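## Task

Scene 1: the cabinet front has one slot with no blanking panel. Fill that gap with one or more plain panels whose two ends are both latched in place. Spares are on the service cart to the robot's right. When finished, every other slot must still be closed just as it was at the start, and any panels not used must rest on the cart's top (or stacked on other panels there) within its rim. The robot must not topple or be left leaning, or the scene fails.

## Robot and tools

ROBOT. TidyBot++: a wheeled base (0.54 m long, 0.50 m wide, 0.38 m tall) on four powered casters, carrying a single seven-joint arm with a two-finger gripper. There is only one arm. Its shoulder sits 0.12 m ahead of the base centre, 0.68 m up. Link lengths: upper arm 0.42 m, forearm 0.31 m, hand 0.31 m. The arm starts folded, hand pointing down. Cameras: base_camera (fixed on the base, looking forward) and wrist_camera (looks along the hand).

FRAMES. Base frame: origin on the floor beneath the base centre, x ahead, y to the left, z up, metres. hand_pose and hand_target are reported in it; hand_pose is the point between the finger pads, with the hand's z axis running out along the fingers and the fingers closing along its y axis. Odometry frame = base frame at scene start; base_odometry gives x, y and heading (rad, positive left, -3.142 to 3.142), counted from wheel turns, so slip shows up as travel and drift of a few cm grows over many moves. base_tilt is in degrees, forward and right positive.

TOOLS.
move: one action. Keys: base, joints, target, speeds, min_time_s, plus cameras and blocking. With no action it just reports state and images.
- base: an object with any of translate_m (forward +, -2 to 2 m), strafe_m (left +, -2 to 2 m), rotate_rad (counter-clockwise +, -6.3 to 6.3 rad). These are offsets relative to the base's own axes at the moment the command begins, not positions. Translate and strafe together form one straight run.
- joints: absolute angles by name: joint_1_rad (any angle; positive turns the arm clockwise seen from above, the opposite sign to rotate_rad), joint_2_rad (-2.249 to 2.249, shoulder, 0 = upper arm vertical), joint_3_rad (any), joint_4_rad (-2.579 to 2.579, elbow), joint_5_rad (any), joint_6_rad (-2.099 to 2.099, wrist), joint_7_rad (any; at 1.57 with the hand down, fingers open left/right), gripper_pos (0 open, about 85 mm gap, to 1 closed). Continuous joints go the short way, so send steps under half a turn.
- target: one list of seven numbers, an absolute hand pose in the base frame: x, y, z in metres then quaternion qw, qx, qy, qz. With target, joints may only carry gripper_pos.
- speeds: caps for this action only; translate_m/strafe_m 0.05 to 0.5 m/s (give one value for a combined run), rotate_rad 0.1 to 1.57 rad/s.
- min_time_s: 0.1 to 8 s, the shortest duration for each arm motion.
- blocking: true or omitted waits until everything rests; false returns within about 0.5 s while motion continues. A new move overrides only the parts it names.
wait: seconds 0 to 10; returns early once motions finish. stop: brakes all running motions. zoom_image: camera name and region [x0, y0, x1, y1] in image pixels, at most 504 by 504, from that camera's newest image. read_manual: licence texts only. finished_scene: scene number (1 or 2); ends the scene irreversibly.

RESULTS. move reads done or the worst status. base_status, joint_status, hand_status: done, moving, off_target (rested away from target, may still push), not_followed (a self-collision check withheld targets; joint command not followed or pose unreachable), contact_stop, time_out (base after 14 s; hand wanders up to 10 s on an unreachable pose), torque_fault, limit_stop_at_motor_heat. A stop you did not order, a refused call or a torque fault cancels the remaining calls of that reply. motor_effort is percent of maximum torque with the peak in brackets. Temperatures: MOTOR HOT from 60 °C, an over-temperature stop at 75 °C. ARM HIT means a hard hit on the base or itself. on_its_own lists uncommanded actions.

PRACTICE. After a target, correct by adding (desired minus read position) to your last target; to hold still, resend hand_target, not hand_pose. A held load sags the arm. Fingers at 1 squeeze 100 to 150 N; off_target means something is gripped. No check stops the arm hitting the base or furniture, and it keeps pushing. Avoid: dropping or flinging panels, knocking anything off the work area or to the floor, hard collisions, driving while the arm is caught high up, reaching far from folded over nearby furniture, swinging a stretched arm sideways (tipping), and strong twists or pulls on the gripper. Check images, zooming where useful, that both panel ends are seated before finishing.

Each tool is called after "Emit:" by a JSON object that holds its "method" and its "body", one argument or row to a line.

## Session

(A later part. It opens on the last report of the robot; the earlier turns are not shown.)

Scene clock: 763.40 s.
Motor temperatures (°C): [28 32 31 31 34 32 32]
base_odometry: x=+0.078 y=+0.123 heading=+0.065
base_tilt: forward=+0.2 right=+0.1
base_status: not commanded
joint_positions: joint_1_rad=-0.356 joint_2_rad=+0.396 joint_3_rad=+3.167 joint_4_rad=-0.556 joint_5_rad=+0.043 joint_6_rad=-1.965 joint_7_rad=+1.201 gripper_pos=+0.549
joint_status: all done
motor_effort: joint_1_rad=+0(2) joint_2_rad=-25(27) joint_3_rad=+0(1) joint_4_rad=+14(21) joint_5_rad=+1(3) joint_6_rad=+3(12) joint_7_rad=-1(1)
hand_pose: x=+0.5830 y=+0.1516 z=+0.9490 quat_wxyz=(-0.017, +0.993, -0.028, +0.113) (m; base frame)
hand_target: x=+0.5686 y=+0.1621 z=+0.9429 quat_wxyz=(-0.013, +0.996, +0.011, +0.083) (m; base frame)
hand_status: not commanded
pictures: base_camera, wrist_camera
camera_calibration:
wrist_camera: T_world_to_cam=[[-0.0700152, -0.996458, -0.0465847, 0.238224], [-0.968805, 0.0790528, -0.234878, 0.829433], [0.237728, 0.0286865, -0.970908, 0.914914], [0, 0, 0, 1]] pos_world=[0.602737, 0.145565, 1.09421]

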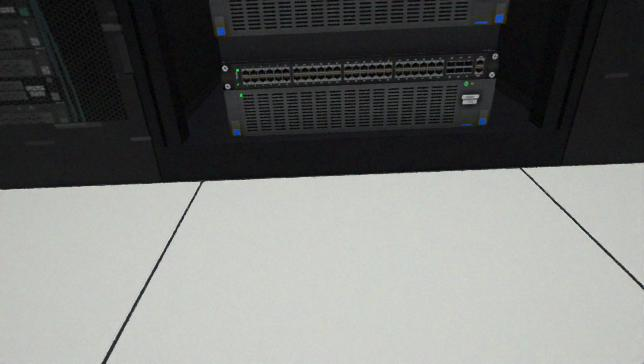

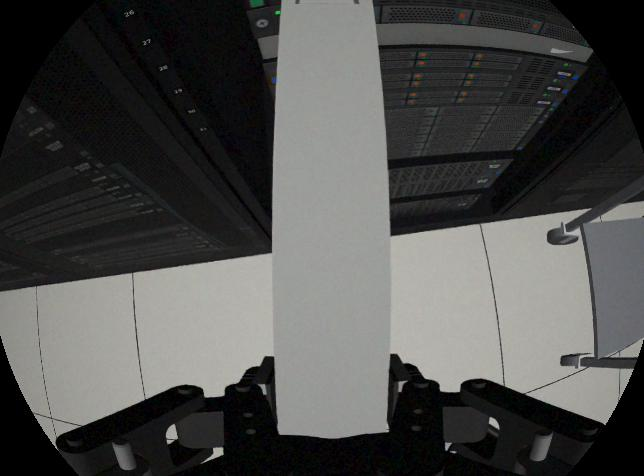

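Emit:
{"method": "move", "body": {
  "base": {"rotate_rad": -1.635},
  "speeds": {"rotate_rad": 0.8},
  "joints": {"joint_7_rad": 1.335}
}}

Emit:
{"method": "move", "body": {
  "base": {"translate_m": 0.253, "strafe_m": 0.642},
  "speeds": {"translate_m": 0.35},
  "cameras": ["wrist_camera"]
}}

Scene clock: 775.90 s.
move: done
base_odometry: x=+0.078 y=+0.123 heading=-1.570
base_tilt: forward=+0.1 right=+0.1
base_status: done
joint_positions: joint_1_rad=-0.365 joint_2_rad=+0.398 joint_3_rad=+3.160 joint_4_rad=-0.555 joint_5_rad=+0.043 joint_6_rad=-1.968 joint_7_rad=+1.301 gripper_pos=+0.549
joint_status: all done
motor_effort: joint_1_rad=+0(3) joint_2_rad=-26(28) joint_3_rad=+0(2) joint_4_rad=+13(14) joint_5_rad=+1(3) joint_6_rad=+3(4) joint_7_rad=+0(1)
hand_pose: x=+0.5802 y=+0.1580 z=+0.9485 quat_wxyz=(-0.013, +0.993, +0.029, +0.112) (m; base frame)
hand_target: x=+0.5686 y=+0.1621 z=+0.9429 quat_wxyz=(-0.009, +0.995, +0.053, +0.084) (m; base frame)
hand_status: not commanded
pictures: none

Scene clock: 778.87 s.
move: done
base_odometry: x=+0.721 y=-0.129 heading=-1.570
base_tilt: forward=+0.1 right=+0.1
base_status: done
joint_positions: joint_1_rad=-0.367 joint_2_rad=+0.402 joint_3_rad=+3.159 joint_4_rad=-0.553 joint_5_rad=+0.043 joint_6_rad=-1.971 joint_7_rad=+1.301 gripper_pos=+0.549
joint_status: not commanded
motor_effort: joint_1_rad=+0(2) joint_2_rad=-26(29) joint_3_rad=+0(1) joint_4_rad=+14(15) joint_5_rad=+1(3) joint_6_rad=+3(4) joint_7_rad=+0(1)
hand_pose: x=+0.5804 y=+0.1592 z=+0.9467 quat_wxyz=(-0.012, +0.993, +0.030, +0.109) (m; base frame)
hand_target: x=+0.5686 y=+0.1621 z=+0.9429 quat_wxyz=(-0.009, +0.995, +0.053, +0.084) (m; base frame)
hand_status: not commanded
pictures: wrist_camera
camera_calibration:
wrist_camera: T_world_to_cam=[[0.0442118, -0.998728, -0.024252, 0.158374], [-0.972736, -0.0375037, -0.228864, 0.84098], [0.227663, 0.0337093, -0.973156, 0.920236], [0, 0, 0, 1]] pos_world=[0.601545, 0.158692, 1.09184]

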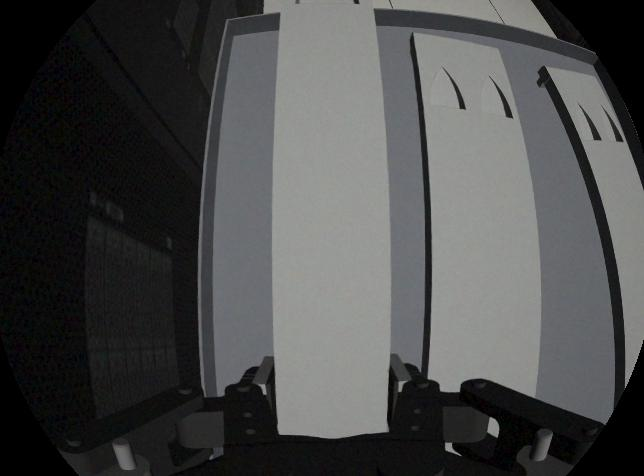

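Emit:
{"method": "move", "body": {
  "joints": {"joint_2_rad": 0.44, "joint_4_rad": -0.74, "joint_6_rad": -1.83},
  "min_time_s": 2,
  "cameras": ["wrist_camera"]
}}

Scene clock: 788.60 s.
move: done
base_odometry: x=+0.721 y=-0.129 heading=-1.570
base_tilt: forward=+0.1 right=+0.1
base_status: not commanded
joint_positions: joint_1_rad=-0.367 joint_2_rad=+0.412 joint_3_rad=+3.159 joint_4_rad=-0.731 joint_5_rad=+0.043 joint_6_rad=-1.901 joint_7_rad=+1.301 gripper_pos=+0.549
joint_status: all done
motor_effort: joint_1_rad=+0(1) joint_2_rad=-28(28) joint_3_rad=+1(1) joint_4_rad=+15(15) joint_5_rad=+2(2) joint_6_rad=+2(4) joint_7_rad=-1(1)
hand_pose: x=+0.5774 y=+0.1574 z=+0.8883 quat_wxyz=(+0.007, +0.998, +0.033, +0.053) (m; base frame)
hand_target: x=+0.5998 y=+0.1728 z=+0.8737 quat_wxyz=(-0.003, +0.996, +0.056, +0.068) (m; base frame)
hand_status: not commanded
pictures: wrist_camera
camera_calibration:
wrist_camera: T_world_to_cam=[[0.0453522, -0.998886, 0.0130504, 0.121538], [-0.99192, -0.0465777, -0.118008, 0.738663], [0.118484, -0.00759308, -0.992927, 0.951269], [0, 0, 0, 1]] pos_world=[0.614472, 0.163031, 1.03012]

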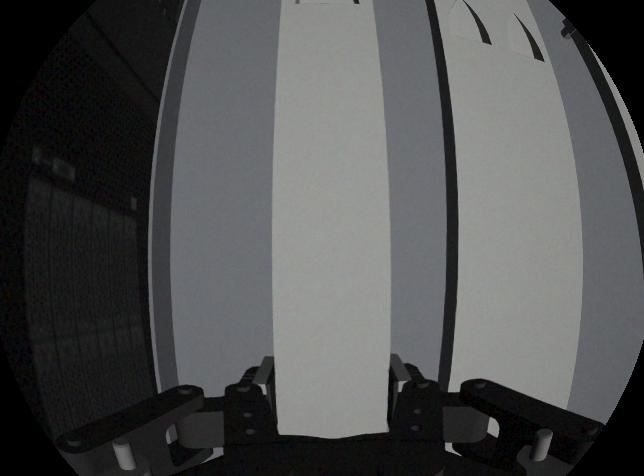

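Emit:
{"method": "move", "body": {
  "joints": {"joint_4_rad": -0.83, "joint_6_rad": -1.775},
  "min_time_s": 2,
  "cameras": ["wrist_camera"]
}}

Scene clock: 796.77 s.
move: done
base_odometry: x=+0.721 y=-0.129 heading=-1.570
base_tilt: forward=+0.1 right=+0.1
base_status: not commanded
joint_positions: joint_1_rad=-0.367 joint_2_rad=+0.412 joint_3_rad=+3.159 joint_4_rad=-0.820 joint_5_rad=+0.043 joint_6_rad=-1.846 joint_7_rad=+1.301 gripper_pos=+0.549
joint_status: all done
motor_effort: joint_1_rad=+0(1) joint_2_rad=-26(29) joint_3_rad=+0(1) joint_4_rad=+15(16) joint_5_rad=+1(2) joint_6_rad=+2(3) joint_7_rad=+0(1)
hand_pose: x=+0.5777 y=+0.1570 z=+0.8616 quat_wxyz=(+0.013, +0.999, +0.034, +0.038) (m; base frame)
hand_target: x=+0.5987 y=+0.1721 z=+0.8459 quat_wxyz=(+0.002, +0.997, +0.057, +0.051) (m; base frame)
hand_status: not commanded
pictures: wrist_camera
camera_calibration:
wrist_camera: T_world_to_cam=[[0.0479176, -0.998565, 0.0239169, 0.11057], [-0.995007, -0.0498182, -0.086477, 0.710877], [0.0875443, -0.0196537, -0.995967, 0.947071], [0, 0, 0, 1]] pos_world=[0.619119, 0.164439, 1.00208]

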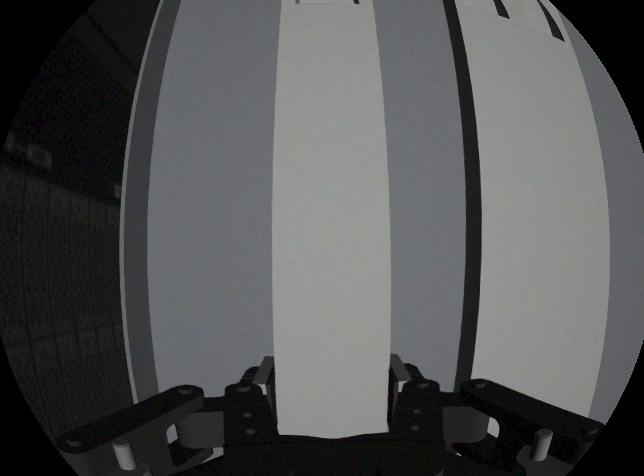

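Emit:
{"method": "move", "body": {
  "joints": {"joint_4_rad": -0.843},
  "min_time_s": 1
}}

Emit:
{"method": "move", "body": {
  "joints": {"gripper_pos": 0.2}
}}

Emit:
{"method": "move", "body": {
  "joints": {"joint_2_rad": 0.345},
  "min_time_s": 1,
  "cameras": ["wrist_camera"]
}}

Scene clock: 805.13 s.
move: done
base_odometry: x=+0.721 y=-0.129 heading=-1.570
base_tilt: forward=+0.1 right=+0.1
base_status: not commanded
joint_positions: joint_1_rad=-0.367 joint_2_rad=+0.412 joint_3_rad=+3.159 joint_4_rad=-0.830 joint_5_rad=+0.043 joint_6_rad=-1.846 joint_7_rad=+1.301 gripper_pos=+0.549
joint_status: all done
motor_effort: joint_1_rad=+0(1) joint_2_rad=-27(28) joint_3_rad=+1(1) joint_4_rad=+15(16) joint_5_rad=+2(2) joint_6_rad=+2(2) joint_7_rad=+0(1)
hand_pose: x=+0.5759 y=+0.1563 z=+0.8585 quat_wxyz=(+0.014, +0.999, +0.034, +0.033) (m; base frame)
hand_target: x=+0.5961 y=+0.1711 z=+0.8416 quat_wxyz=(+0.004, +0.997, +0.057, +0.045) (m; base frame)
hand_status: not commanded
pictures: none

Scene clock: 805.97 s.
move: done
base_odometry: x=+0.721 y=-0.129 heading=-1.570
base_tilt: forward=+0.1 right=+0.1
base_status: not commanded
joint_positions: joint_1_rad=-0.367 joint_2_rad=+0.412 joint_3_rad=+3.159 joint_4_rad=-0.830 joint_5_rad=+0.043 joint_6_rad=-1.844 joint_7_rad=+1.301 gripper_pos=+0.200
joint_status: all done
motor_effort: joint_1_rad=+0(1) joint_2_rad=-27(28) joint_3_rad=+1(1) joint_4_rad=+14(15) joint_5_rad=+1(2) joint_6_rad=+2(2) joint_7_rad=+0(1)
hand_pose: x=+0.5764 y=+0.1565 z=+0.8584 quat_wxyz=(+0.014, +0.999, +0.034, +0.034) (m; base frame)
hand_target: x=+0.5961 y=+0.1711 z=+0.8416 quat_wxyz=(+0.004, +0.997, +0.057, +0.045) (m; base frame)
hand_status: not commanded
pictures: none

Scene clock: 807.37 s.
move: done
base_odometry: x=+0.721 y=-0.129 heading=-1.570
base_tilt: forward=+0.1 right=+0.1
base_status: not commanded
joint_positions: joint_1_rad=-0.367 joint_2_rad=+0.374 joint_3_rad=+3.159 joint_4_rad=-0.831 joint_5_rad=+0.043 joint_6_rad=-1.843 joint_7_rad=+1.301 gripper_pos=+0.200
joint_status: all done
motor_effort: joint_1_rad=+1(1) joint_2_rad=-26(28) joint_3_rad=+0(1) joint_4_rad=+14(15) joint_5_rad=+1(2) joint_6_rad=+2(2) joint_7_rad=+0(1)
hand_pose: x=+0.5699 y=+0.1540 z=+0.8761 quat_wxyz=(+0.008, +0.998, +0.034, +0.051) (m; base frame)
hand_target: x=+0.5798 y=+0.1648 z=+0.8890 quat_wxyz=(-0.010, +0.994, +0.056, +0.090) (m; base frame)
hand_status: not commanded
pictures: wrist_camera
camera_calibration:
wrist_camera: T_world_to_cam=[[0.0474297, -0.998767, 0.0146835, 0.115969], [-0.992289, -0.0487972, -0.113938, 0.726557], [0.114514, -0.00916628, -0.993379, 0.942906], [0, 0, 0, 1]] pos_world=[0.607478, 0.159923, 1.01774]

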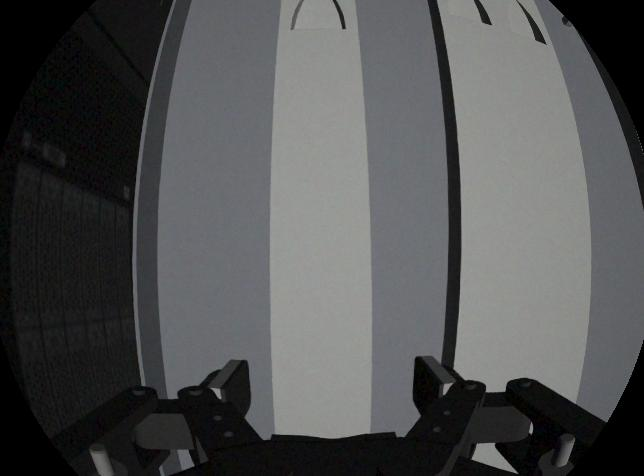

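Emit:
{"method": "move", "body": {
  "joints": {"gripper_pos": 0.75},
  "cameras": ["wrist_camera"]
}}

Scene clock: 819.53 s.
move: off_target
base_odometry: x=+0.721 y=-0.129 heading=-1.570
base_tilt: forward=+0.1 right=+0.1
base_status: not commanded
joint_positions: joint_1_rad=-0.367 joint_2_rad=+0.370 joint_3_rad=+3.159 joint_4_rad=-0.834 joint_5_rad=+0.043 joint_6_rad=-1.842 joint_7_rad=+1.301 gripper_pos=+0.576
joint_status: gripper_pos off_target (ended at +0.576, target +0.750)
motor_effort: joint_1_rad=+0(1) joint_2_rad=-24(26) joint_3_rad=+0(1) joint_4_rad=+14(15) joint_5_rad=+1(2) joint_6_rad=+2(3) joint_7_rad=+0(1)
hand_pose: x=+0.5690 y=+0.1537 z=+0.8771 quat_wxyz=(+0.008, +0.998, +0.034, +0.053) (m; base frame)
hand_target: x=+0.5798 y=+0.1648 z=+0.8890 quat_wxyz=(-0.010, +0.994, +0.056, +0.090) (m; base frame)
hand_status: not commanded
pictures: wrist_camera
camera_calibration:
wrist_camera: T_world_to_cam=[[0.0474927, -0.998775, 0.0138994, 0.116371], [-0.992018, -0.0487895, -0.116272, 0.72768], [0.116807, -0.00826641, -0.99312, 0.942323], [0, 0, 0, 1]] pos_world=[0.606275, 0.159522, 1.01883]

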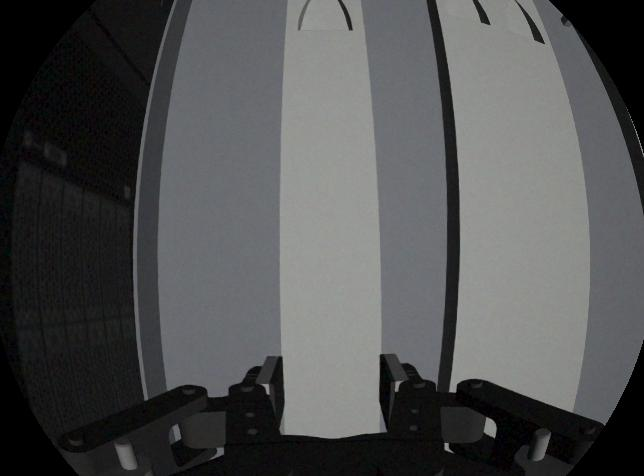

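Emit:
{"method": "move", "body": {
  "target": [0.555, 0.16, 0.95, -0.01, 0.998, 0.02, 0.06],
  "min_time_s": 3,
  "cameras": ["wrist_camera"]
}}

Emit:
{"method": "move", "body": {
  "base": {"translate_m": -0.28, "strafe_m": -0.64},
  "speeds": {"translate_m": 0.35}
}}

Emit:
{"method": "move", "body": {
  "base": {"rotate_rad": 1.59},
  "speeds": {"rotate_rad": 0.8}
}}

Emit:
{"method": "move", "body": {
  "joints": {"joint_1_rad": 0.0, "joint_2_rad": -0.38, "joint_3_rad": 3.16, "joint_4_rad": -1.667, "joint_5_rad": 0.0, "joint_6_rad": -0.21},
  "min_time_s": 3
}}

Emit:
{"method": "move", "body": {
  "joints": {"joint_7_rad": -0.05},
  "min_time_s": 2,
  "cameras": ["all"]
}}

Scene clock: 835.83 s.
move: off_target
base_odometry: x=+0.721 y=-0.129 heading=-1.570
base_tilt: forward=+0.1 right=+0.1
base_status: not commanded
joint_positions: joint_1_rad=-0.367 joint_2_rad=+0.419 joint_3_rad=+3.161 joint_4_rad=-0.465 joint_5_rad=+0.043 joint_6_rad=-2.033 joint_7_rad=+1.301 gripper_pos=+0.576
joint_status: not commanded
motor_effort: joint_1_rad=+0(1) joint_2_rad=-26(27) joint_3_rad=+1(1) joint_4_rad=+13(15) joint_5_rad=+1(2) joint_6_rad=+3(4) joint_7_rad=-1(1)
hand_pose: x=+0.5763 y=+0.1577 z=+0.9621 quat_wxyz=(-0.013, +0.993, +0.028, +0.113) (m; base frame)
hand_target: x=+0.5657 y=+0.1638 z=+0.9516 quat_wxyz=(-0.016, +0.997, +0.020, +0.077) (m; base frame)
hand_status: off_target (0.025 m and 6.2 deg from the pose sent, 0.075 m and 2.7 deg at the start; a joint's target at an end of its range on 91 of 91 steps)
pictures: wrist_camera
camera_calibration:
wrist_camera: T_world_to_cam=[[0.0406903, -0.998795, -0.0274301, 0.16253], [-0.971095, -0.0330699, -0.23639, 0.846059], [0.235198, 0.036256, -0.971271, 0.929654], [0, 0, 0, 1]] pos_world=[0.596338, 0.156608, 1.1074]

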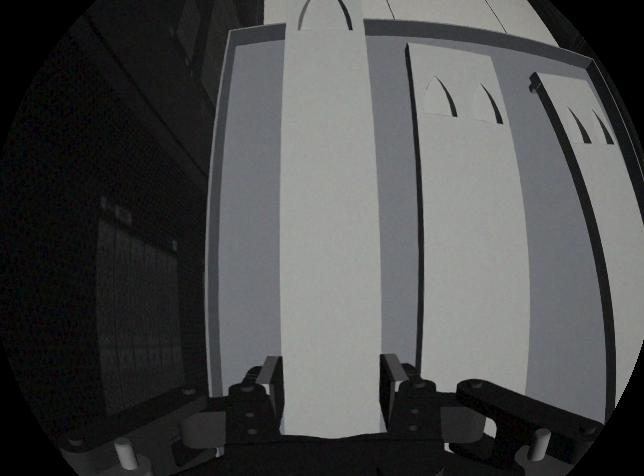

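Scene clock: 838.93 s.
move: done
base_odometry: x=+0.080 y=+0.151 heading=-1.570
base_tilt: forward=+0.1 right=+0.2
base_status: done
joint_positions: joint_1_rad=-0.373 joint_2_rad=+0.436 joint_3_rad=+3.166 joint_4_rad=-0.462 joint_5_rad=+0.043 joint_6_rad=-2.039 joint_7_rad=+1.301 gripper_pos=+0.576
joint_status: not commanded
motor_effort: joint_1_rad=+0(3) joint_2_rad=-26(30) joint_3_rad=+0(1) joint_4_rad=+13(14) joint_5_rad=+1(3) joint_6_rad=+3(4) joint_7_rad=+0(1)
hand_pose: x=+0.5788 y=+0.1599 z=+0.9544 quat_wxyz=(-0.009, +0.994, +0.029, +0.104) (m; base frame)
hand_target: x=+0.5657 y=+0.1638 z=+0.9516 quat_wxyz=(-0.016, +0.997, +0.020, +0.077) (m; base frame)
hand_status: not commanded
pictures: none

Scene clock: 841.73 s.
move: done
base_odometry: x=+0.080 y=+0.151 heading=+0.019
base_tilt: forward=+0.1 right=+0.1
base_status: done
joint_positions: joint_1_rad=-0.377 joint_2_rad=+0.436 joint_3_rad=+3.170 joint_4_rad=-0.462 joint_5_rad=+0.043 joint_6_rad=-2.039 joint_7_rad=+1.301 gripper_pos=+0.576
joint_status: not commanded
motor_effort: joint_1_rad=+0(3) joint_2_rad=-26(28) joint_3_rad=+0(2) joint_4_rad=+13(14) joint_5_rad=+1(3) joint_6_rad=+3(4) joint_7_rad=+0(1)
hand_pose: x=+0.5785 y=+0.1607 z=+0.9544 quat_wxyz=(-0.008, +0.994, +0.029, +0.104) (m; base frame)
hand_target: x=+0.5657 y=+0.1638 z=+0.9516 quat_wxyz=(-0.016, +0.997, +0.020, +0.077) (m; base frame)
hand_status: not commanded
pictures: none

Scene clock: 845.37 s.
move: done
base_odometry: x=+0.080 y=+0.151 heading=+0.019
base_tilt: forward=+0.1 right=+0.2
base_status: not commanded
joint_positions: joint_1_rad=-0.016 joint_2_rad=-0.358 joint_3_rad=+3.170 joint_4_rad=-1.660 joint_5_rad=+0.043 joint_6_rad=-0.309 joint_7_rad=+1.301 gripper_pos=+0.576
joint_status: all done
motor_effort: joint_1_rad=+0(1) joint_2_rad=-8(29) joint_3_rad=+0(2) joint_4_rad=+20(21) joint_5_rad=+0(3) joint_6_rad=+12(12) joint_7_rad=+0(1)
hand_pose: x=+0.5861 y=-0.0121 z=+1.1467 quat_wxyz=(-0.075, +0.715, -0.094, +0.689) (m; base frame)
hand_target: x=+0.5753 y=-0.0099 z=+1.1836 quat_wxyz=(-0.106, +0.672, -0.110, +0.725) (m; base frame)
hand_status: not commanded
pictures: none

Scene clock: 848.03 s.
move: done
base_odometry: x=+0.080 y=+0.151 heading=+0.019
base_tilt: forward=+0.1 right=+0.1
base_status: not commanded
joint_positions: joint_1_rad=-0.016 joint_2_rad=-0.358 joint_3_rad=+3.170 joint_4_rad=-1.660 joint_5_rad=+0.043 joint_6_rad=-0.307 joint_7_rad=-0.001 gripper_pos=+0.576
joint_status: all done
motor_effort: joint_1_rad=+0(1) joint_2_rad=-8(9) joint_3_rad=+0(1) joint_4_rad=+21(21) joint_5_rad=+1(2) joint_6_rad=+11(12) joint_7_rad=+0(1)
hand_pose: x=+0.5861 y=-0.0121 z=+1.1473 quat_wxyz=(-0.477, +0.511, -0.508, +0.503) (m; base frame)
hand_target: x=+0.5753 y=-0.0099 z=+1.1836 quat_wxyz=(-0.528, +0.463, -0.499, +0.508) (m; base frame)
hand_status: not commanded
pictures: base_camera, wrist_camera
camera_calibration:
wrist_camera: T_world_to_cam=[[-0.0357779, -0.010181, -0.999308, 1.16947], [0.0339798, 0.999358, -0.0113981, 0.0589015], [0.998782, -0.0343641, -0.035409, -0.408717], [0, 0, 0, 1]] pos_world=[0.448058, -0.0610025, 1.15486]

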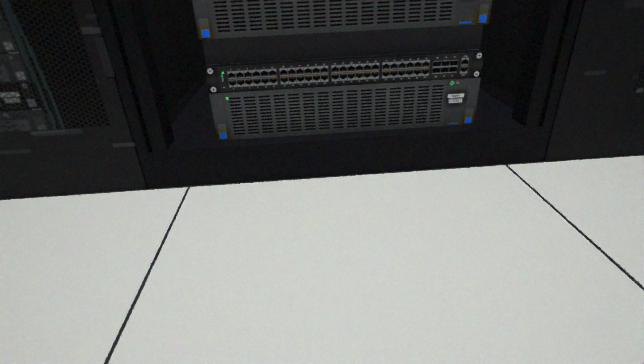

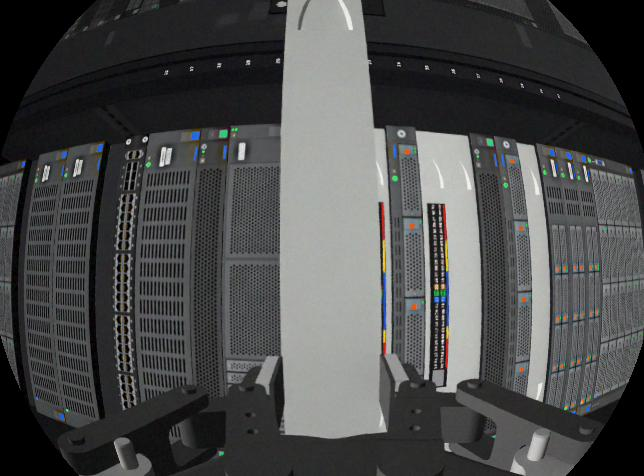

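Emit:
{"method": "move", "body": {
  "base": {"translate_m": 0.25, "strafe_m": 0.018},
  "speeds": {"translate_m": 0.25},
  "joints": {"joint_6_rad": -0.15},
  "cameras": ["all"]
}}

Emit:
{"method": "zoom_image", "body": {
  "camera": "wrist_camera",
  "region": [240, 0, 520, 210]
}}

Emit:
{"method": "zoom_image", "body": {
  "camera": "wrist_camera",
  "region": [240, 200, 520, 410]
}}

Scene clock: 860.60 s.
move: done
base_odometry: x=+0.330 y=+0.173 heading=+0.020
base_tilt: forward=+0.1 right=+0.1
base_status: done
joint_positions: joint_1_rad=-0.015 joint_2_rad=-0.369 joint_3_rad=+3.170 joint_4_rad=-1.664 joint_5_rad=+0.043 joint_6_rad=-0.237 joint_7_rad=-0.002 gripper_pos=+0.576
joint_status: all done
motor_effort: joint_1_rad=+0(1) joint_2_rad=-8(11) joint_3_rad=+1(1) joint_4_rad=+20(21) joint_5_rad=+0(2) joint_6_rad=+11(13) joint_7_rad=+0(0)
hand_pose: x=+0.5811 y=-0.0118 z=+1.1716 quat_wxyz=(-0.496, +0.492, -0.489, +0.522) (m; base frame)
hand_target: x=+0.5734 y=-0.0100 z=+1.2021 quat_wxyz=(-0.543, +0.448, -0.483, +0.522) (m; base frame)
hand_status: not commanded
pictures: base_camera, wrist_camera
camera_calibration:
wrist_camera: T_world_to_cam=[[0.0409582, -0.0101822, -0.999109, 1.14871], [0.0334541, 0.999401, -0.00881375, 0.0564485], [0.998601, -0.0330633, 0.0412743, -0.492588], [0, 0, 0, 1]] pos_world=[0.442961, -0.0610049, 1.16852]

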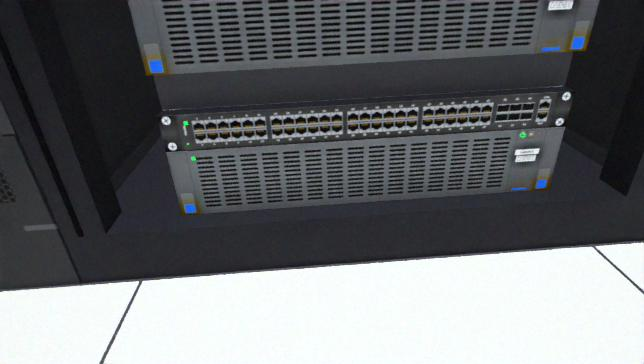

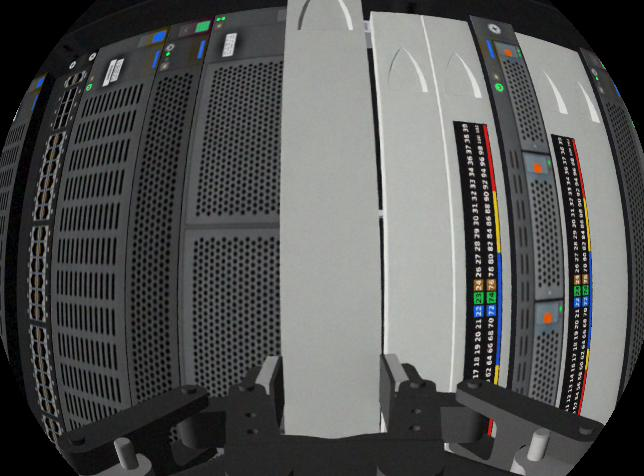

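Scaled by 1.800.

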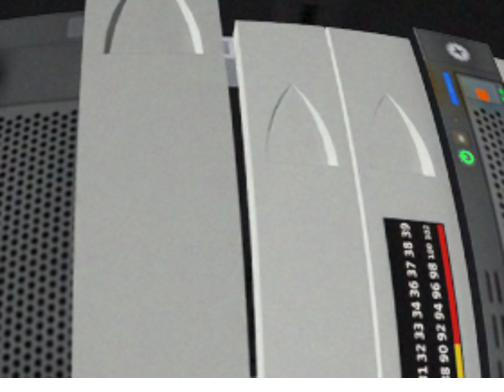

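Scaled by 1.800.

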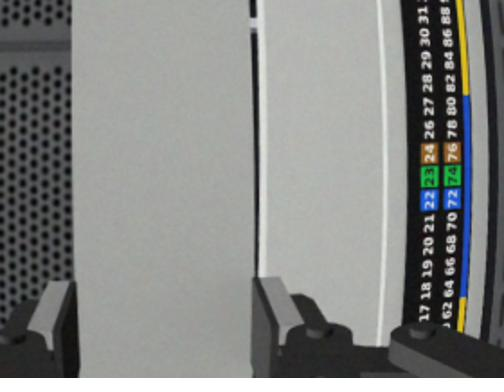

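Emit:
{"method": "move", "body": {
  "base": {"translate_m": 0.045},
  "speeds": {"translate_m": 0.1},
  "joints": {"joint_6_rad": -0.34},
  "cameras": ["wrist_camera"]
}}

Emit:
{"method": "zoom_image", "body": {
  "camera": "wrist_camera",
  "region": [240, 0, 520, 210]
}}

Emit:
{"method": "zoom_image", "body": {
  "camera": "wrist_camera",
  "region": [240, 200, 520, 410]
}}

Scene clock: 890.70 s.
move: done
base_odometry: x=+0.375 y=+0.175 heading=+0.020
base_tilt: forward=+0.1 right=+0.1
base_status: done
joint_positions: joint_1_rad=-0.015 joint_2_rad=-0.377 joint_3_rad=+3.169 joint_4_rad=-1.674 joint_5_rad=+0.043 joint_6_rad=-0.351 joint_7_rad=-0.003 gripper_pos=+0.576
joint_status: all done
motor_effort: joint_1_rad=+0(1) joint_2_rad=-7(10) joint_3_rad=+1(1) joint_4_rad=+20(23) joint_5_rad=+1(2) joint_6_rad=+12(15) joint_7_rad=+0(1)
hand_pose: x=+0.5774 y=-0.0129 z=+1.1340 quat_wxyz=(-0.467, +0.520, -0.518, +0.493) (m; base frame)
hand_target: x=+0.5757 y=-0.0096 z=+1.1431 quat_wxyz=(-0.495, +0.495, -0.532, +0.476) (m; base frame)
hand_status: not commanded
pictures: wrist_camera
camera_calibration:
wrist_camera: T_world_to_cam=[[-0.0741166, -0.0071674, -0.997224, 1.1757], [0.0357993, 0.999311, -0.0098431, 0.0571036], [0.996607, -0.0364295, -0.0738089, -0.355782], [0, 0, 0, 1]] pos_world=[0.439669, -0.0615984, 1.14674]

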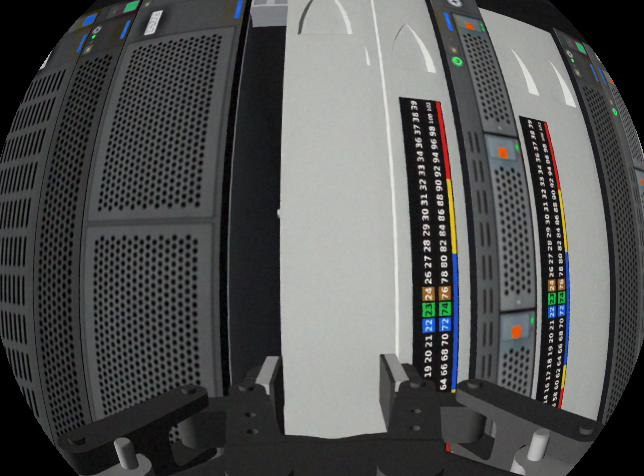

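Scaled by 1.800.

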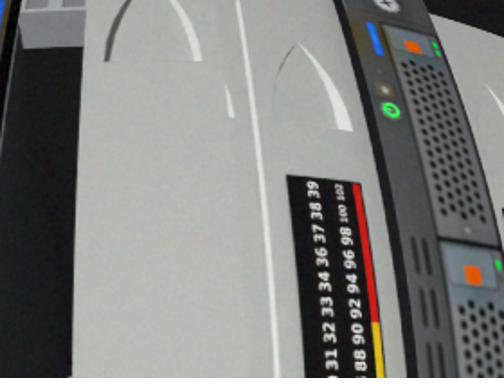

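Scaled by 1.800.

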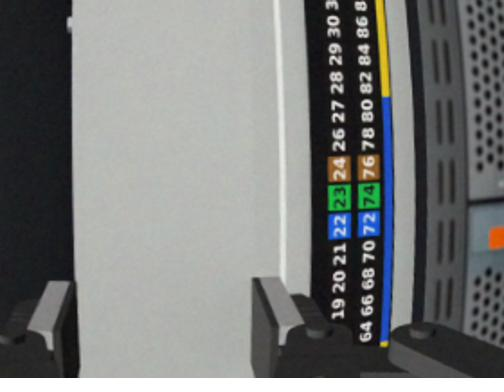

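Emit:
{"method": "move", "body": {
  "joints": {"joint_6_rad": -0.195},
  "min_time_s": 1,
  "cameras": ["wrist_camera"]
}}

Emit:
{"method": "zoom_image", "body": {
  "camera": "wrist_camera",
  "region": [240, 0, 520, 210]
}}

Emit:
{"method": "zoom_image", "body": {
  "camera": "wrist_camera",
  "region": [240, 200, 520, 410]
}}

Scene clock: 900.77 s.
move: off_target
base_odometry: x=+0.375 y=+0.175 heading=+0.020
base_tilt: forward=+0.1 right=+0.1
base_status: not commanded
joint_positions: joint_1_rad=-0.015 joint_2_rad=-0.378 joint_3_rad=+3.169 joint_4_rad=-1.679 joint_5_rad=+0.043 joint_6_rad=-0.325 joint_7_rad=-0.003 gripper_pos=+0.576
joint_status: joint_6_rad off_target (ended at -0.325, target -0.195)
motor_effort: joint_1_rad=+0(1) joint_2_rad=-5(8) joint_3_rad=+1(1) joint_4_rad=+23(23) joint_5_rad=+0(1) joint_6_rad=+16(16) joint_7_rad=+0(1)
hand_pose: x=+0.5779 y=-0.0127 z=+1.1395 quat_wxyz=(-0.473, +0.515, -0.513, +0.499) (m; base frame)
hand_target: x=+0.5749 y=-0.0099 z=+1.1882 quat_wxyz=(-0.532, +0.459, -0.495, +0.511) (m; base frame)
hand_status: not commanded
pictures: wrist_camera
camera_calibration:
wrist_camera: T_world_to_cam=[[-0.0526296, -0.00772261, -0.998584, 1.17035], [0.0353794, 0.999328, -0.009593, 0.0569177], [0.997987, -0.0358342, -0.052321, -0.381151], [0, 0, 0, 1]] pos_world=[0.439966, -0.0614995, 1.1493]

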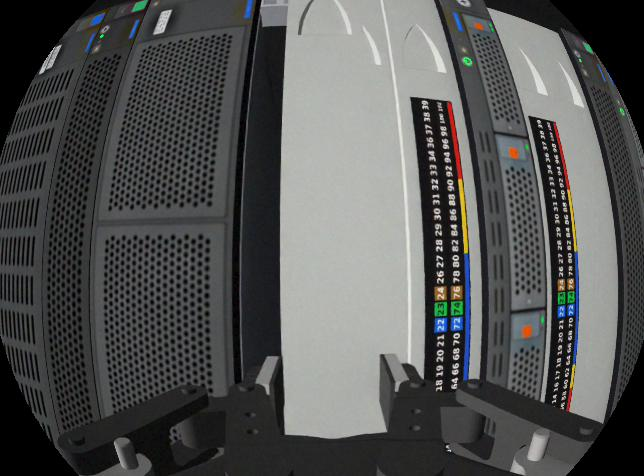

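Scaled by 1.800.

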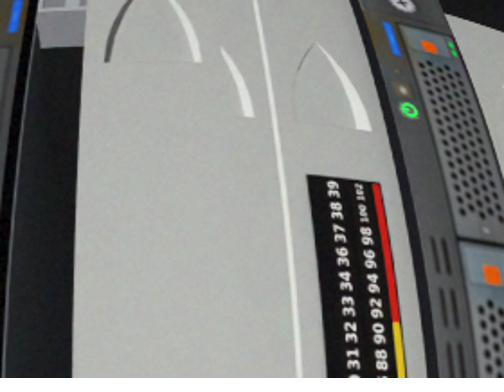

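Scaled by 1.800.

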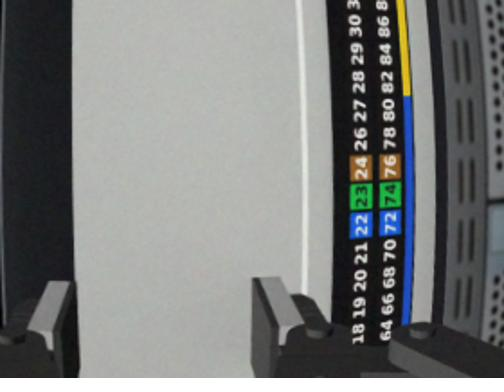

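Emit:
{"method": "move", "body": {
  "base": {"translate_m": -0.03},
  "speeds": {"translate_m": 0.1}
}}

Emit:
{"method": "move", "body": {
  "joints": {"joint_4_rad": -1.665, "joint_6_rad": -0.19},
  "min_time_s": 1,
  "cameras": ["wrist_camera"]
}}

Emit:
{"method": "zoom_image", "body": {
  "camera": "wrist_camera",
  "region": [240, 0, 520, 210]
}}

Emit:
{"method": "zoom_image", "body": {
  "camera": "wrist_camera",
  "region": [240, 200, 520, 410]
}}

Scene clock: 910.63 s.
move: done
base_odometry: x=+0.345 y=+0.174 heading=+0.020
base_tilt: forward=+0.1 right=+0.2
base_status: done
joint_positions: joint_1_rad=-0.014 joint_2_rad=-0.377 joint_3_rad=+3.169 joint_4_rad=-1.679 joint_5_rad=+0.043 joint_6_rad=-0.288 joint_7_rad=-0.004 gripper_pos=+0.576
joint_status: not commanded
motor_effort: joint_1_rad=+0(1) joint_2_rad=-7(11) joint_3_rad=+1(1) joint_4_rad=+20(23) joint_5_rad=+1(2) joint_6_rad=+11(15) joint_7_rad=+0(1)
hand_pose: x=+0.5786 y=-0.0124 z=+1.1510 quat_wxyz=(-0.483, +0.506, -0.504, +0.508) (m; base frame)
hand_target: x=+0.5749 y=-0.0099 z=+1.1882 quat_wxyz=(-0.532, +0.459, -0.495, +0.511) (m; base frame)
hand_status: not commanded
pictures: none

Scene clock: 911.93 s.
move: done
base_odometry: x=+0.345 y=+0.174 heading=+0.020
base_tilt: forward=+0.1 right=+0.1
base_status: not commanded
joint_positions: joint_1_rad=-0.014 joint_2_rad=-0.377 joint_3_rad=+3.169 joint_4_rad=-1.679 joint_5_rad=+0.043 joint_6_rad=-0.287 joint_7_rad=-0.004 gripper_pos=+0.576
joint_status: all done
motor_effort: joint_1_rad=+0(1) joint_2_rad=-8(8) joint_3_rad=+1(1) joint_4_rad=+20(22) joint_5_rad=+1(2) joint_6_rad=+11(12) joint_7_rad=+0(0)
hand_pose: x=+0.5786 y=-0.0124 z=+1.1512 quat_wxyz=(-0.483, +0.505, -0.503, +0.508) (m; base frame)
hand_target: x=+0.5745 y=-0.0099 z=+1.1910 quat_wxyz=(-0.533, +0.457, -0.493, +0.513) (m; base frame)
hand_status: not commanded
pictures: wrist_camera
camera_calibration:
wrist_camera: T_world_to_cam=[[-0.0146123, -0.0071521, -0.999868, 1.16158], [0.0347225, 0.999368, -0.00765596, 0.0548169], [0.99929, -0.0348298, -0.0143547, -0.425695], [0, 0, 0, 1]] pos_world=[0.440462, -0.0613013, 1.15573]

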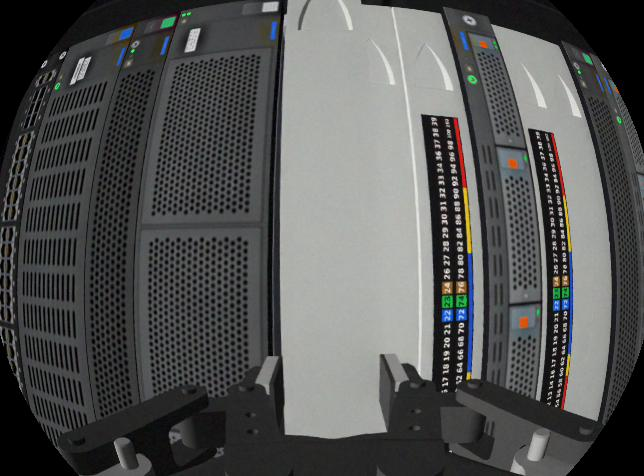

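Scaled by 1.800.

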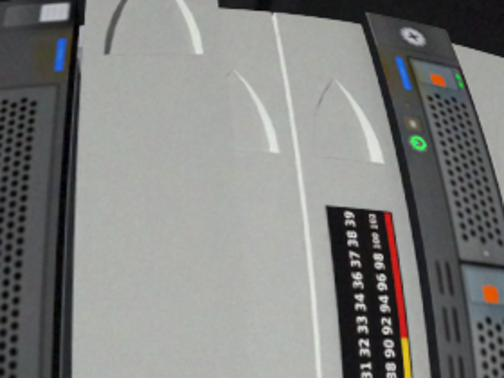

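Scaled by 1.800.

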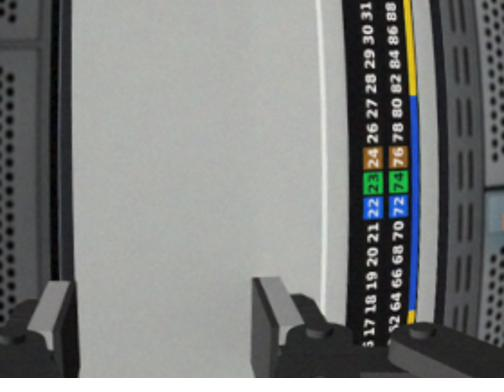

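Emit:
{"method": "move", "body": {
  "base": {"translate_m": 0.018, "strafe_m": 0.004},
  "speeds": {"translate_m": 0.08},
  "joints": {"joint_4_rad": -1.624}
}}

Emit:
{"method": "move", "body": {
  "cameras": ["wrist_camera"]
}}

Emit:
{"method": "zoom_image", "body": {
  "camera": "wrist_camera",
  "region": [240, 0, 520, 210]
}}

Emit:
{"method": "zoom_image", "body": {
  "camera": "wrist_camera",
  "region": [240, 200, 520, 410]
}}

Scene clock: 930.30 s.
move: done
base_odometry: x=+0.363 y=+0.178 heading=+0.020
base_tilt: forward=+0.1 right=+0.1
base_status: done
joint_positions: joint_1_rad=-0.014 joint_2_rad=-0.373 joint_3_rad=+3.169 joint_4_rad=-1.654 joint_5_rad=+0.043 joint_6_rad=-0.282 joint_7_rad=-0.004 gripper_pos=+0.576
joint_status: all done
motor_effort: joint_1_rad=+0(1) joint_2_rad=-8(9) joint_3_rad=+1(1) joint_4_rad=+20(21) joint_5_rad=+1(2) joint_6_rad=+11(12) joint_7_rad=+0(0)
hand_pose: x=+0.5785 y=-0.0123 z=+1.1660 quat_wxyz=(-0.489, +0.499, -0.497, +0.514) (m; base frame)
hand_target: x=+0.5692 y=-0.0100 z=+1.2160 quat_wxyz=(-0.543, +0.447, -0.482, +0.523) (m; base frame)
hand_status: not commanded
pictures: none

Scene clock: 930.30 s.
Motor temperatures (°C): [28 32 31 30 34 33 32]
base_odometry: x=+0.363 y=+0.178 heading=+0.020
base_tilt: forward=+0.1 right=+0.1
base_status: done
joint_positions: joint_1_rad=-0.014 joint_2_rad=-0.373 joint_3_rad=+3.169 joint_4_rad=-1.654 joint_5_rad=+0.043 joint_6_rad=-0.282 joint_7_rad=-0.004 gripper_pos=+0.576
joint_status: all done
motor_effort: joint_1_rad=+0(1) joint_2_rad=-8(9) joint_3_rad=+1(1) joint_4_rad=+20(21) joint_5_rad=+1(2) joint_6_rad=+11(12) joint_7_rad=+0(0)
hand_pose: x=+0.5785 y=-0.0123 z=+1.1660 quat_wxyz=(-0.489, +0.499, -0.497, +0.514) (m; base frame)
hand_target: x=+0.5692 y=-0.0100 z=+1.2160 quat_wxyz=(-0.543, +0.447, -0.482, +0.523) (m; base frame)
hand_status: not commanded
pictures: wrist_camera
camera_calibration:
wrist_camera: T_world_to_cam=[[0.0105819, -0.00773842, -0.999914, 1.16175], [0.0348165, 0.999367, -0.00736573, 0.05453], [0.999338, -0.0347355, 0.0108446, -0.454757], [0, 0, 0, 1]] pos_world=[0.440264, -0.0613016, 1.16698]

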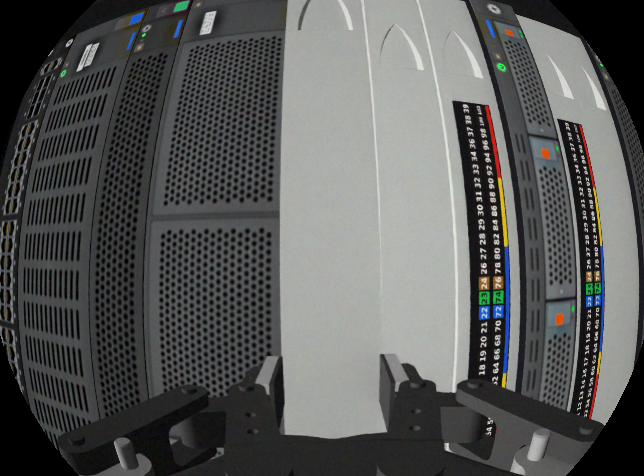

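Scaled by 1.800.

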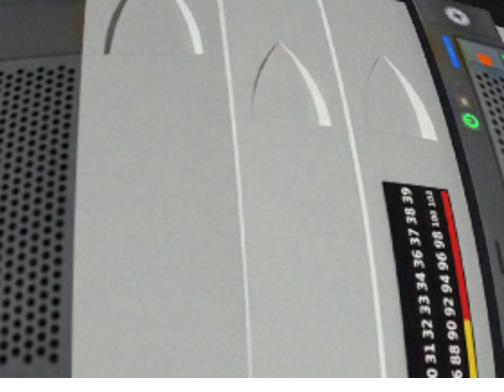

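Scaled by 1.800.

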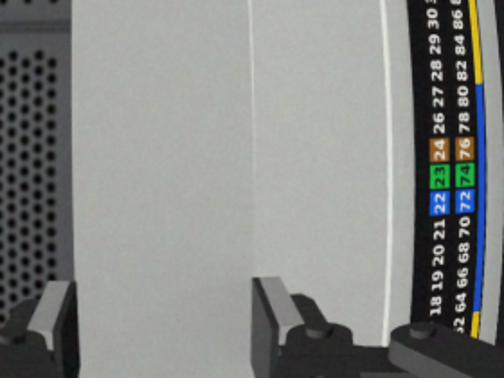

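Emit:
{"method": "move", "body": {
  "joints": {"joint_4_rad": -1.663, "joint_7_rad": -0.062},
  "cameras": ["wrist_camera"]
}}

Emit:
{"method": "zoom_image", "body": {
  "camera": "wrist_camera",
  "region": [240, 0, 520, 210]
}}

Emit:
{"method": "zoom_image", "body": {
  "camera": "wrist_camera",
  "region": [240, 200, 520, 410]
}}

Scene clock: 978.77 s.
move: done
base_odometry: x=+0.363 y=+0.178 heading=+0.020
base_tilt: forward=+0.1 right=+0.1
base_status: not commanded
joint_positions: joint_1_rad=-0.014 joint_2_rad=-0.373 joint_3_rad=+3.169 joint_4_rad=-1.668 joint_5_rad=+0.043 joint_6_rad=-0.281 joint_7_rad=-0.015 gripper_pos=+0.576
joint_status: all done
motor_effort: joint_1_rad=+0(1) joint_2_rad=-7(9) joint_3_rad=+0(1) joint_4_rad=+20(21) joint_5_rad=+1(2) joint_6_rad=+11(12) joint_7_rad=+0(1)
hand_pose: x=+0.5798 y=-0.0122 z=+1.1574 quat_wxyz=(-0.489, +0.500, -0.503, +0.508) (m; base frame)
hand_target: x=+0.5743 y=-0.0099 z=+1.1922 quat_wxyz=(-0.537, +0.454, -0.495, +0.510) (m; base frame)
hand_status: not commanded
pictures: wrist_camera
camera_calibration:
wrist_camera: T_world_to_cam=[[-0.00276566, 0.00337489, -0.99999, 1.16118], [0.0346204, 0.999395, 0.00327713, 0.0420762], [0.999397, -0.0346111, -0.00288083, -0.440073], [0, 0, 0, 1]] pos_world=[0.441562, -0.061201, 1.15976]

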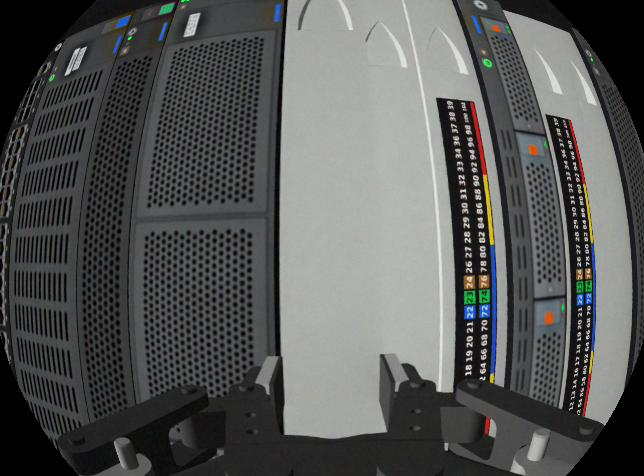

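Scaled by 1.800.

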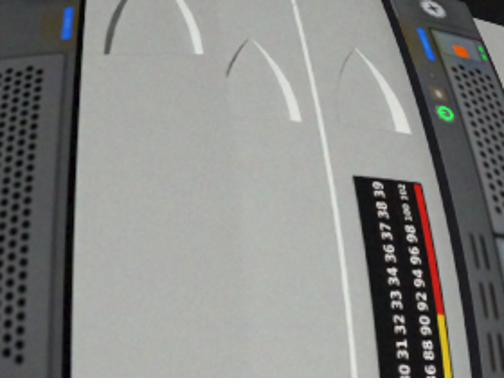

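Scaled by 1.800.

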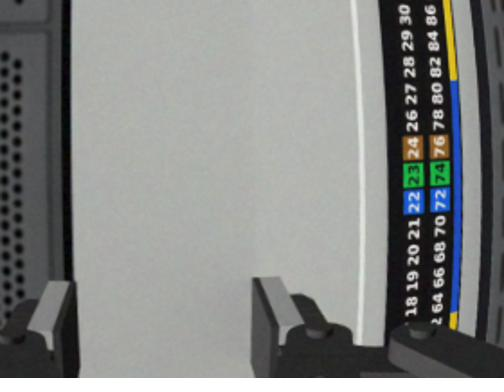

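Emit:
{"method": "move", "body": {
  "joints": {"joint_4_rad": -1.633}
}}

Emit:
{"method": "move", "body": {
  "base": {"translate_m": 0.014, "strafe_m": 0.0014},
  "speeds": {"translate_m": 0.05},
  "cameras": ["wrist_camera"]
}}

Emit:
{"method": "zoom_image", "body": {
  "camera": "wrist_camera",
  "region": [240, 0, 520, 210]
}}

Emit:
{"method": "zoom_image", "body": {
  "camera": "wrist_camera",
  "region": [240, 200, 520, 410]
}}

Scene clock: 993.33 s.
move: done
base_odometry: x=+0.363 y=+0.178 heading=+0.020
base_tilt: forward=+0.1 right=+0.1
base_status: not commanded
joint_positions: joint_1_rad=-0.014 joint_2_rad=-0.373 joint_3_rad=+3.169 joint_4_rad=-1.658 joint_5_rad=+0.043 joint_6_rad=-0.281 joint_7_rad=-0.015 gripper_pos=+0.576
joint_status: all done
motor_effort: joint_1_rad=+0(1) joint_2_rad=-6(9) joint_3_rad=+0(1) joint_4_rad=+20(21) joint_5_rad=+1(2) joint_6_rad=+12(12) joint_7_rad=+0(0)
hand_pose: x=+0.5789 y=-0.0123 z=+1.1636 quat_wxyz=(-0.491, +0.497, -0.501, +0.511) (m; base frame)
hand_target: x=+0.5704 y=-0.0100 z=+1.2105 quat_wxyz=(-0.544, +0.446, -0.487, +0.517) (m; base frame)
hand_status: not commanded
pictures: none

Scene clock: 994.10 s.
move: done
base_odometry: x=+0.377 y=+0.180 heading=+0.020
base_tilt: forward=+0.1 right=+0.1
base_status: done
joint_positions: joint_1_rad=-0.014 joint_2_rad=-0.373 joint_3_rad=+3.169 joint_4_rad=-1.658 joint_5_rad=+0.043 joint_6_rad=-0.281 joint_7_rad=-0.015 gripper_pos=+0.576
joint_status: not commanded
motor_effort: joint_1_rad=-1(1) joint_2_rad=-7(9) joint_3_rad=+0(2) joint_4_rad=+20(21) joint_5_rad=+0(2) joint_6_rad=+11(12) joint_7_rad=+0(0)
hand_pose: x=+0.5788 y=-0.0122 z=+1.1637 quat_wxyz=(-0.491, +0.497, -0.501, +0.511) (m; base frame)
hand_target: x=+0.5704 y=-0.0100 z=+1.2105 quat_wxyz=(-0.544, +0.446, -0.487, +0.517) (m; base frame)
hand_status: not commanded
pictures: wrist_camera
camera_calibration:
wrist_camera: T_world_to_cam=[[0.0079357, 0.00322708, -0.999963, 1.1612], [0.0345874, 0.999396, 0.00349973, 0.0418505], [0.99937, -0.0346139, 0.00781928, -0.45151], [0, 0, 0, 1]] pos_world=[0.440563, -0.061201, 1.16454]

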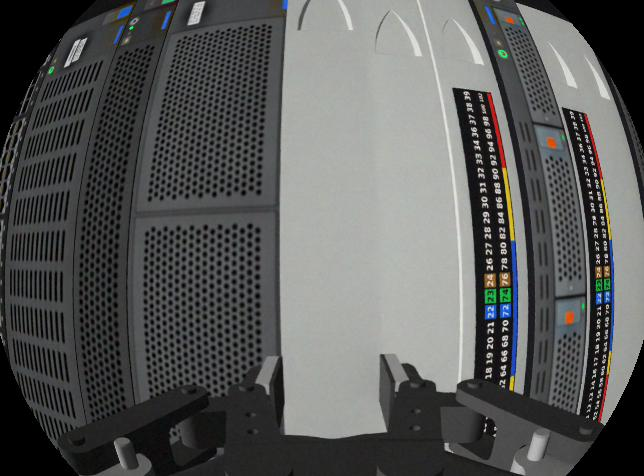

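Scaled by 1.800.

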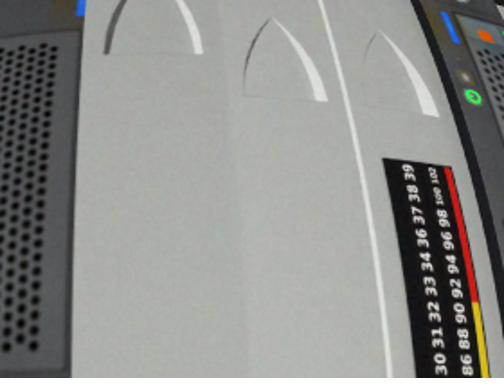

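Scaled by 1.800.

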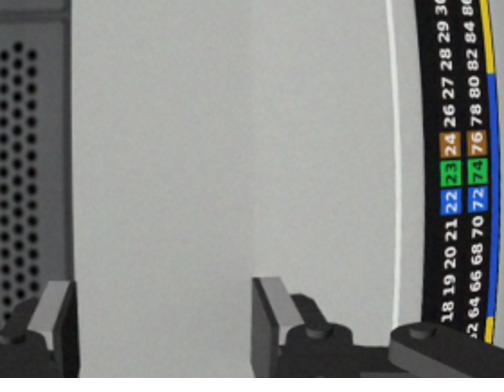

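Emit:
{"method": "move", "body": {
  "joints": {"joint_4_rad": -1.661},
  "base": {"strafe_m": -0.002},
  "speeds": {"strafe_m": 0.05}
}}

Emit:
{"method": "move", "body": {
  "base": {"translate_m": 0.01, "strafe_m": 0.001},
  "speeds": {"translate_m": 0.05},
  "cameras": ["wrist_camera"]
}}

Emit:
{"method": "zoom_image", "body": {
  "camera": "wrist_camera",
  "region": [240, 0, 520, 210]
}}

Emit:
{"method": "zoom_image", "body": {
  "camera": "wrist_camera",
  "region": [240, 200, 520, 410]
}}

Scene clock: 1020.67 s.
move: done
base_odometry: x=+0.378 y=+0.178 heading=+0.020
base_tilt: forward=+0.1 right=+0.1
base_status: done
joint_positions: joint_1_rad=-0.013 joint_2_rad=-0.373 joint_3_rad=+3.166 joint_4_rad=-1.666 joint_5_rad=+0.043 joint_6_rad=-0.280 joint_7_rad=-0.017 gripper_pos=+0.576
joint_status: all done
motor_effort: joint_1_rad=+0(2) joint_2_rad=-8(8) joint_3_rad=+1(5) joint_4_rad=+20(21) joint_5_rad=+1(2) joint_6_rad=+11(12) joint_7_rad=+0(1)
hand_pose: x=+0.5795 y=-0.0114 z=+1.1591 quat_wxyz=(-0.490, +0.499, -0.503, +0.508) (m; base frame)
hand_target: x=+0.5741 y=-0.0099 z=+1.1935 quat_wxyz=(-0.538, +0.453, -0.495, +0.511) (m; base frame)
hand_status: not commanded
pictures: none

Scene clock: 1021.27 s.
move: done
base_odometry: x=+0.388 y=+0.179 heading=+0.020
base_tilt: forward=+0.1 right=+0.1
base_status: done
joint_positions: joint_1_rad=-0.013 joint_2_rad=-0.377 joint_3_rad=+3.166 joint_4_rad=-1.669 joint_5_rad=+0.043 joint_6_rad=-0.278 joint_7_rad=-0.017 gripper_pos=+0.576
joint_status: not commanded
motor_effort: joint_1_rad=+0(1) joint_2_rad=-6(8) joint_3_rad=+1(1) joint_4_rad=+21(24) joint_5_rad=+1(2) joint_6_rad=+12(18) joint_7_rad=+0(0)
hand_pose: x=+0.5776 y=-0.0114 z=+1.1601 quat_wxyz=(-0.491, +0.498, -0.502, +0.509) (m; base frame)
hand_target: x=+0.5741 y=-0.0099 z=+1.1935 quat_wxyz=(-0.538, +0.453, -0.495, +0.511) (m; base frame)
hand_status: not commanded
pictures: wrist_camera
camera_calibration:
wrist_camera: T_world_to_cam=[[0.00436601, 0.00481542, -0.999979, 1.1597], [0.0336749, 0.999421, 0.00495976, 0.0399088], [0.999423, -0.0336958, 0.00420132, -0.446123], [0, 0, 0, 1]] pos_world=[0.439458, -0.0605026, 1.16136]

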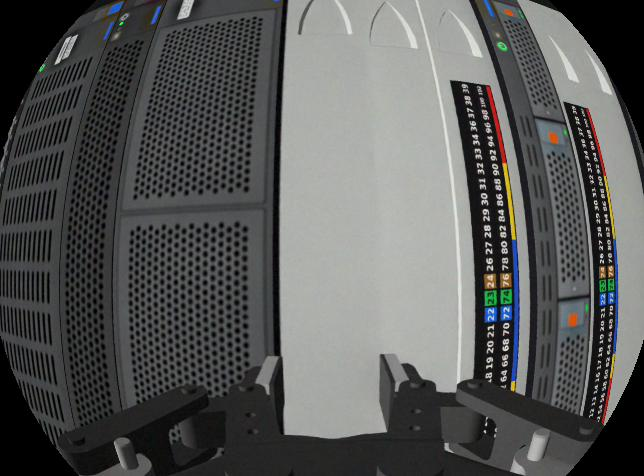

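Scaled by 1.800.

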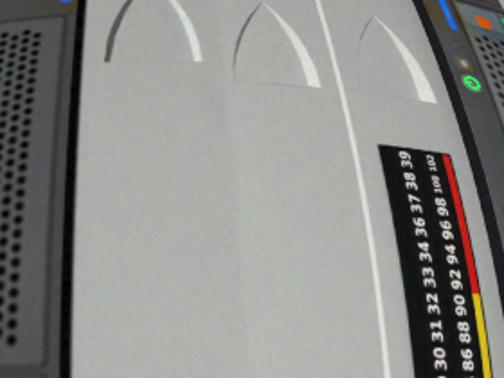

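Scaled by 1.800.

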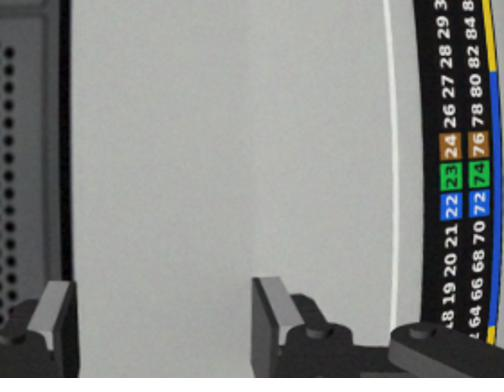

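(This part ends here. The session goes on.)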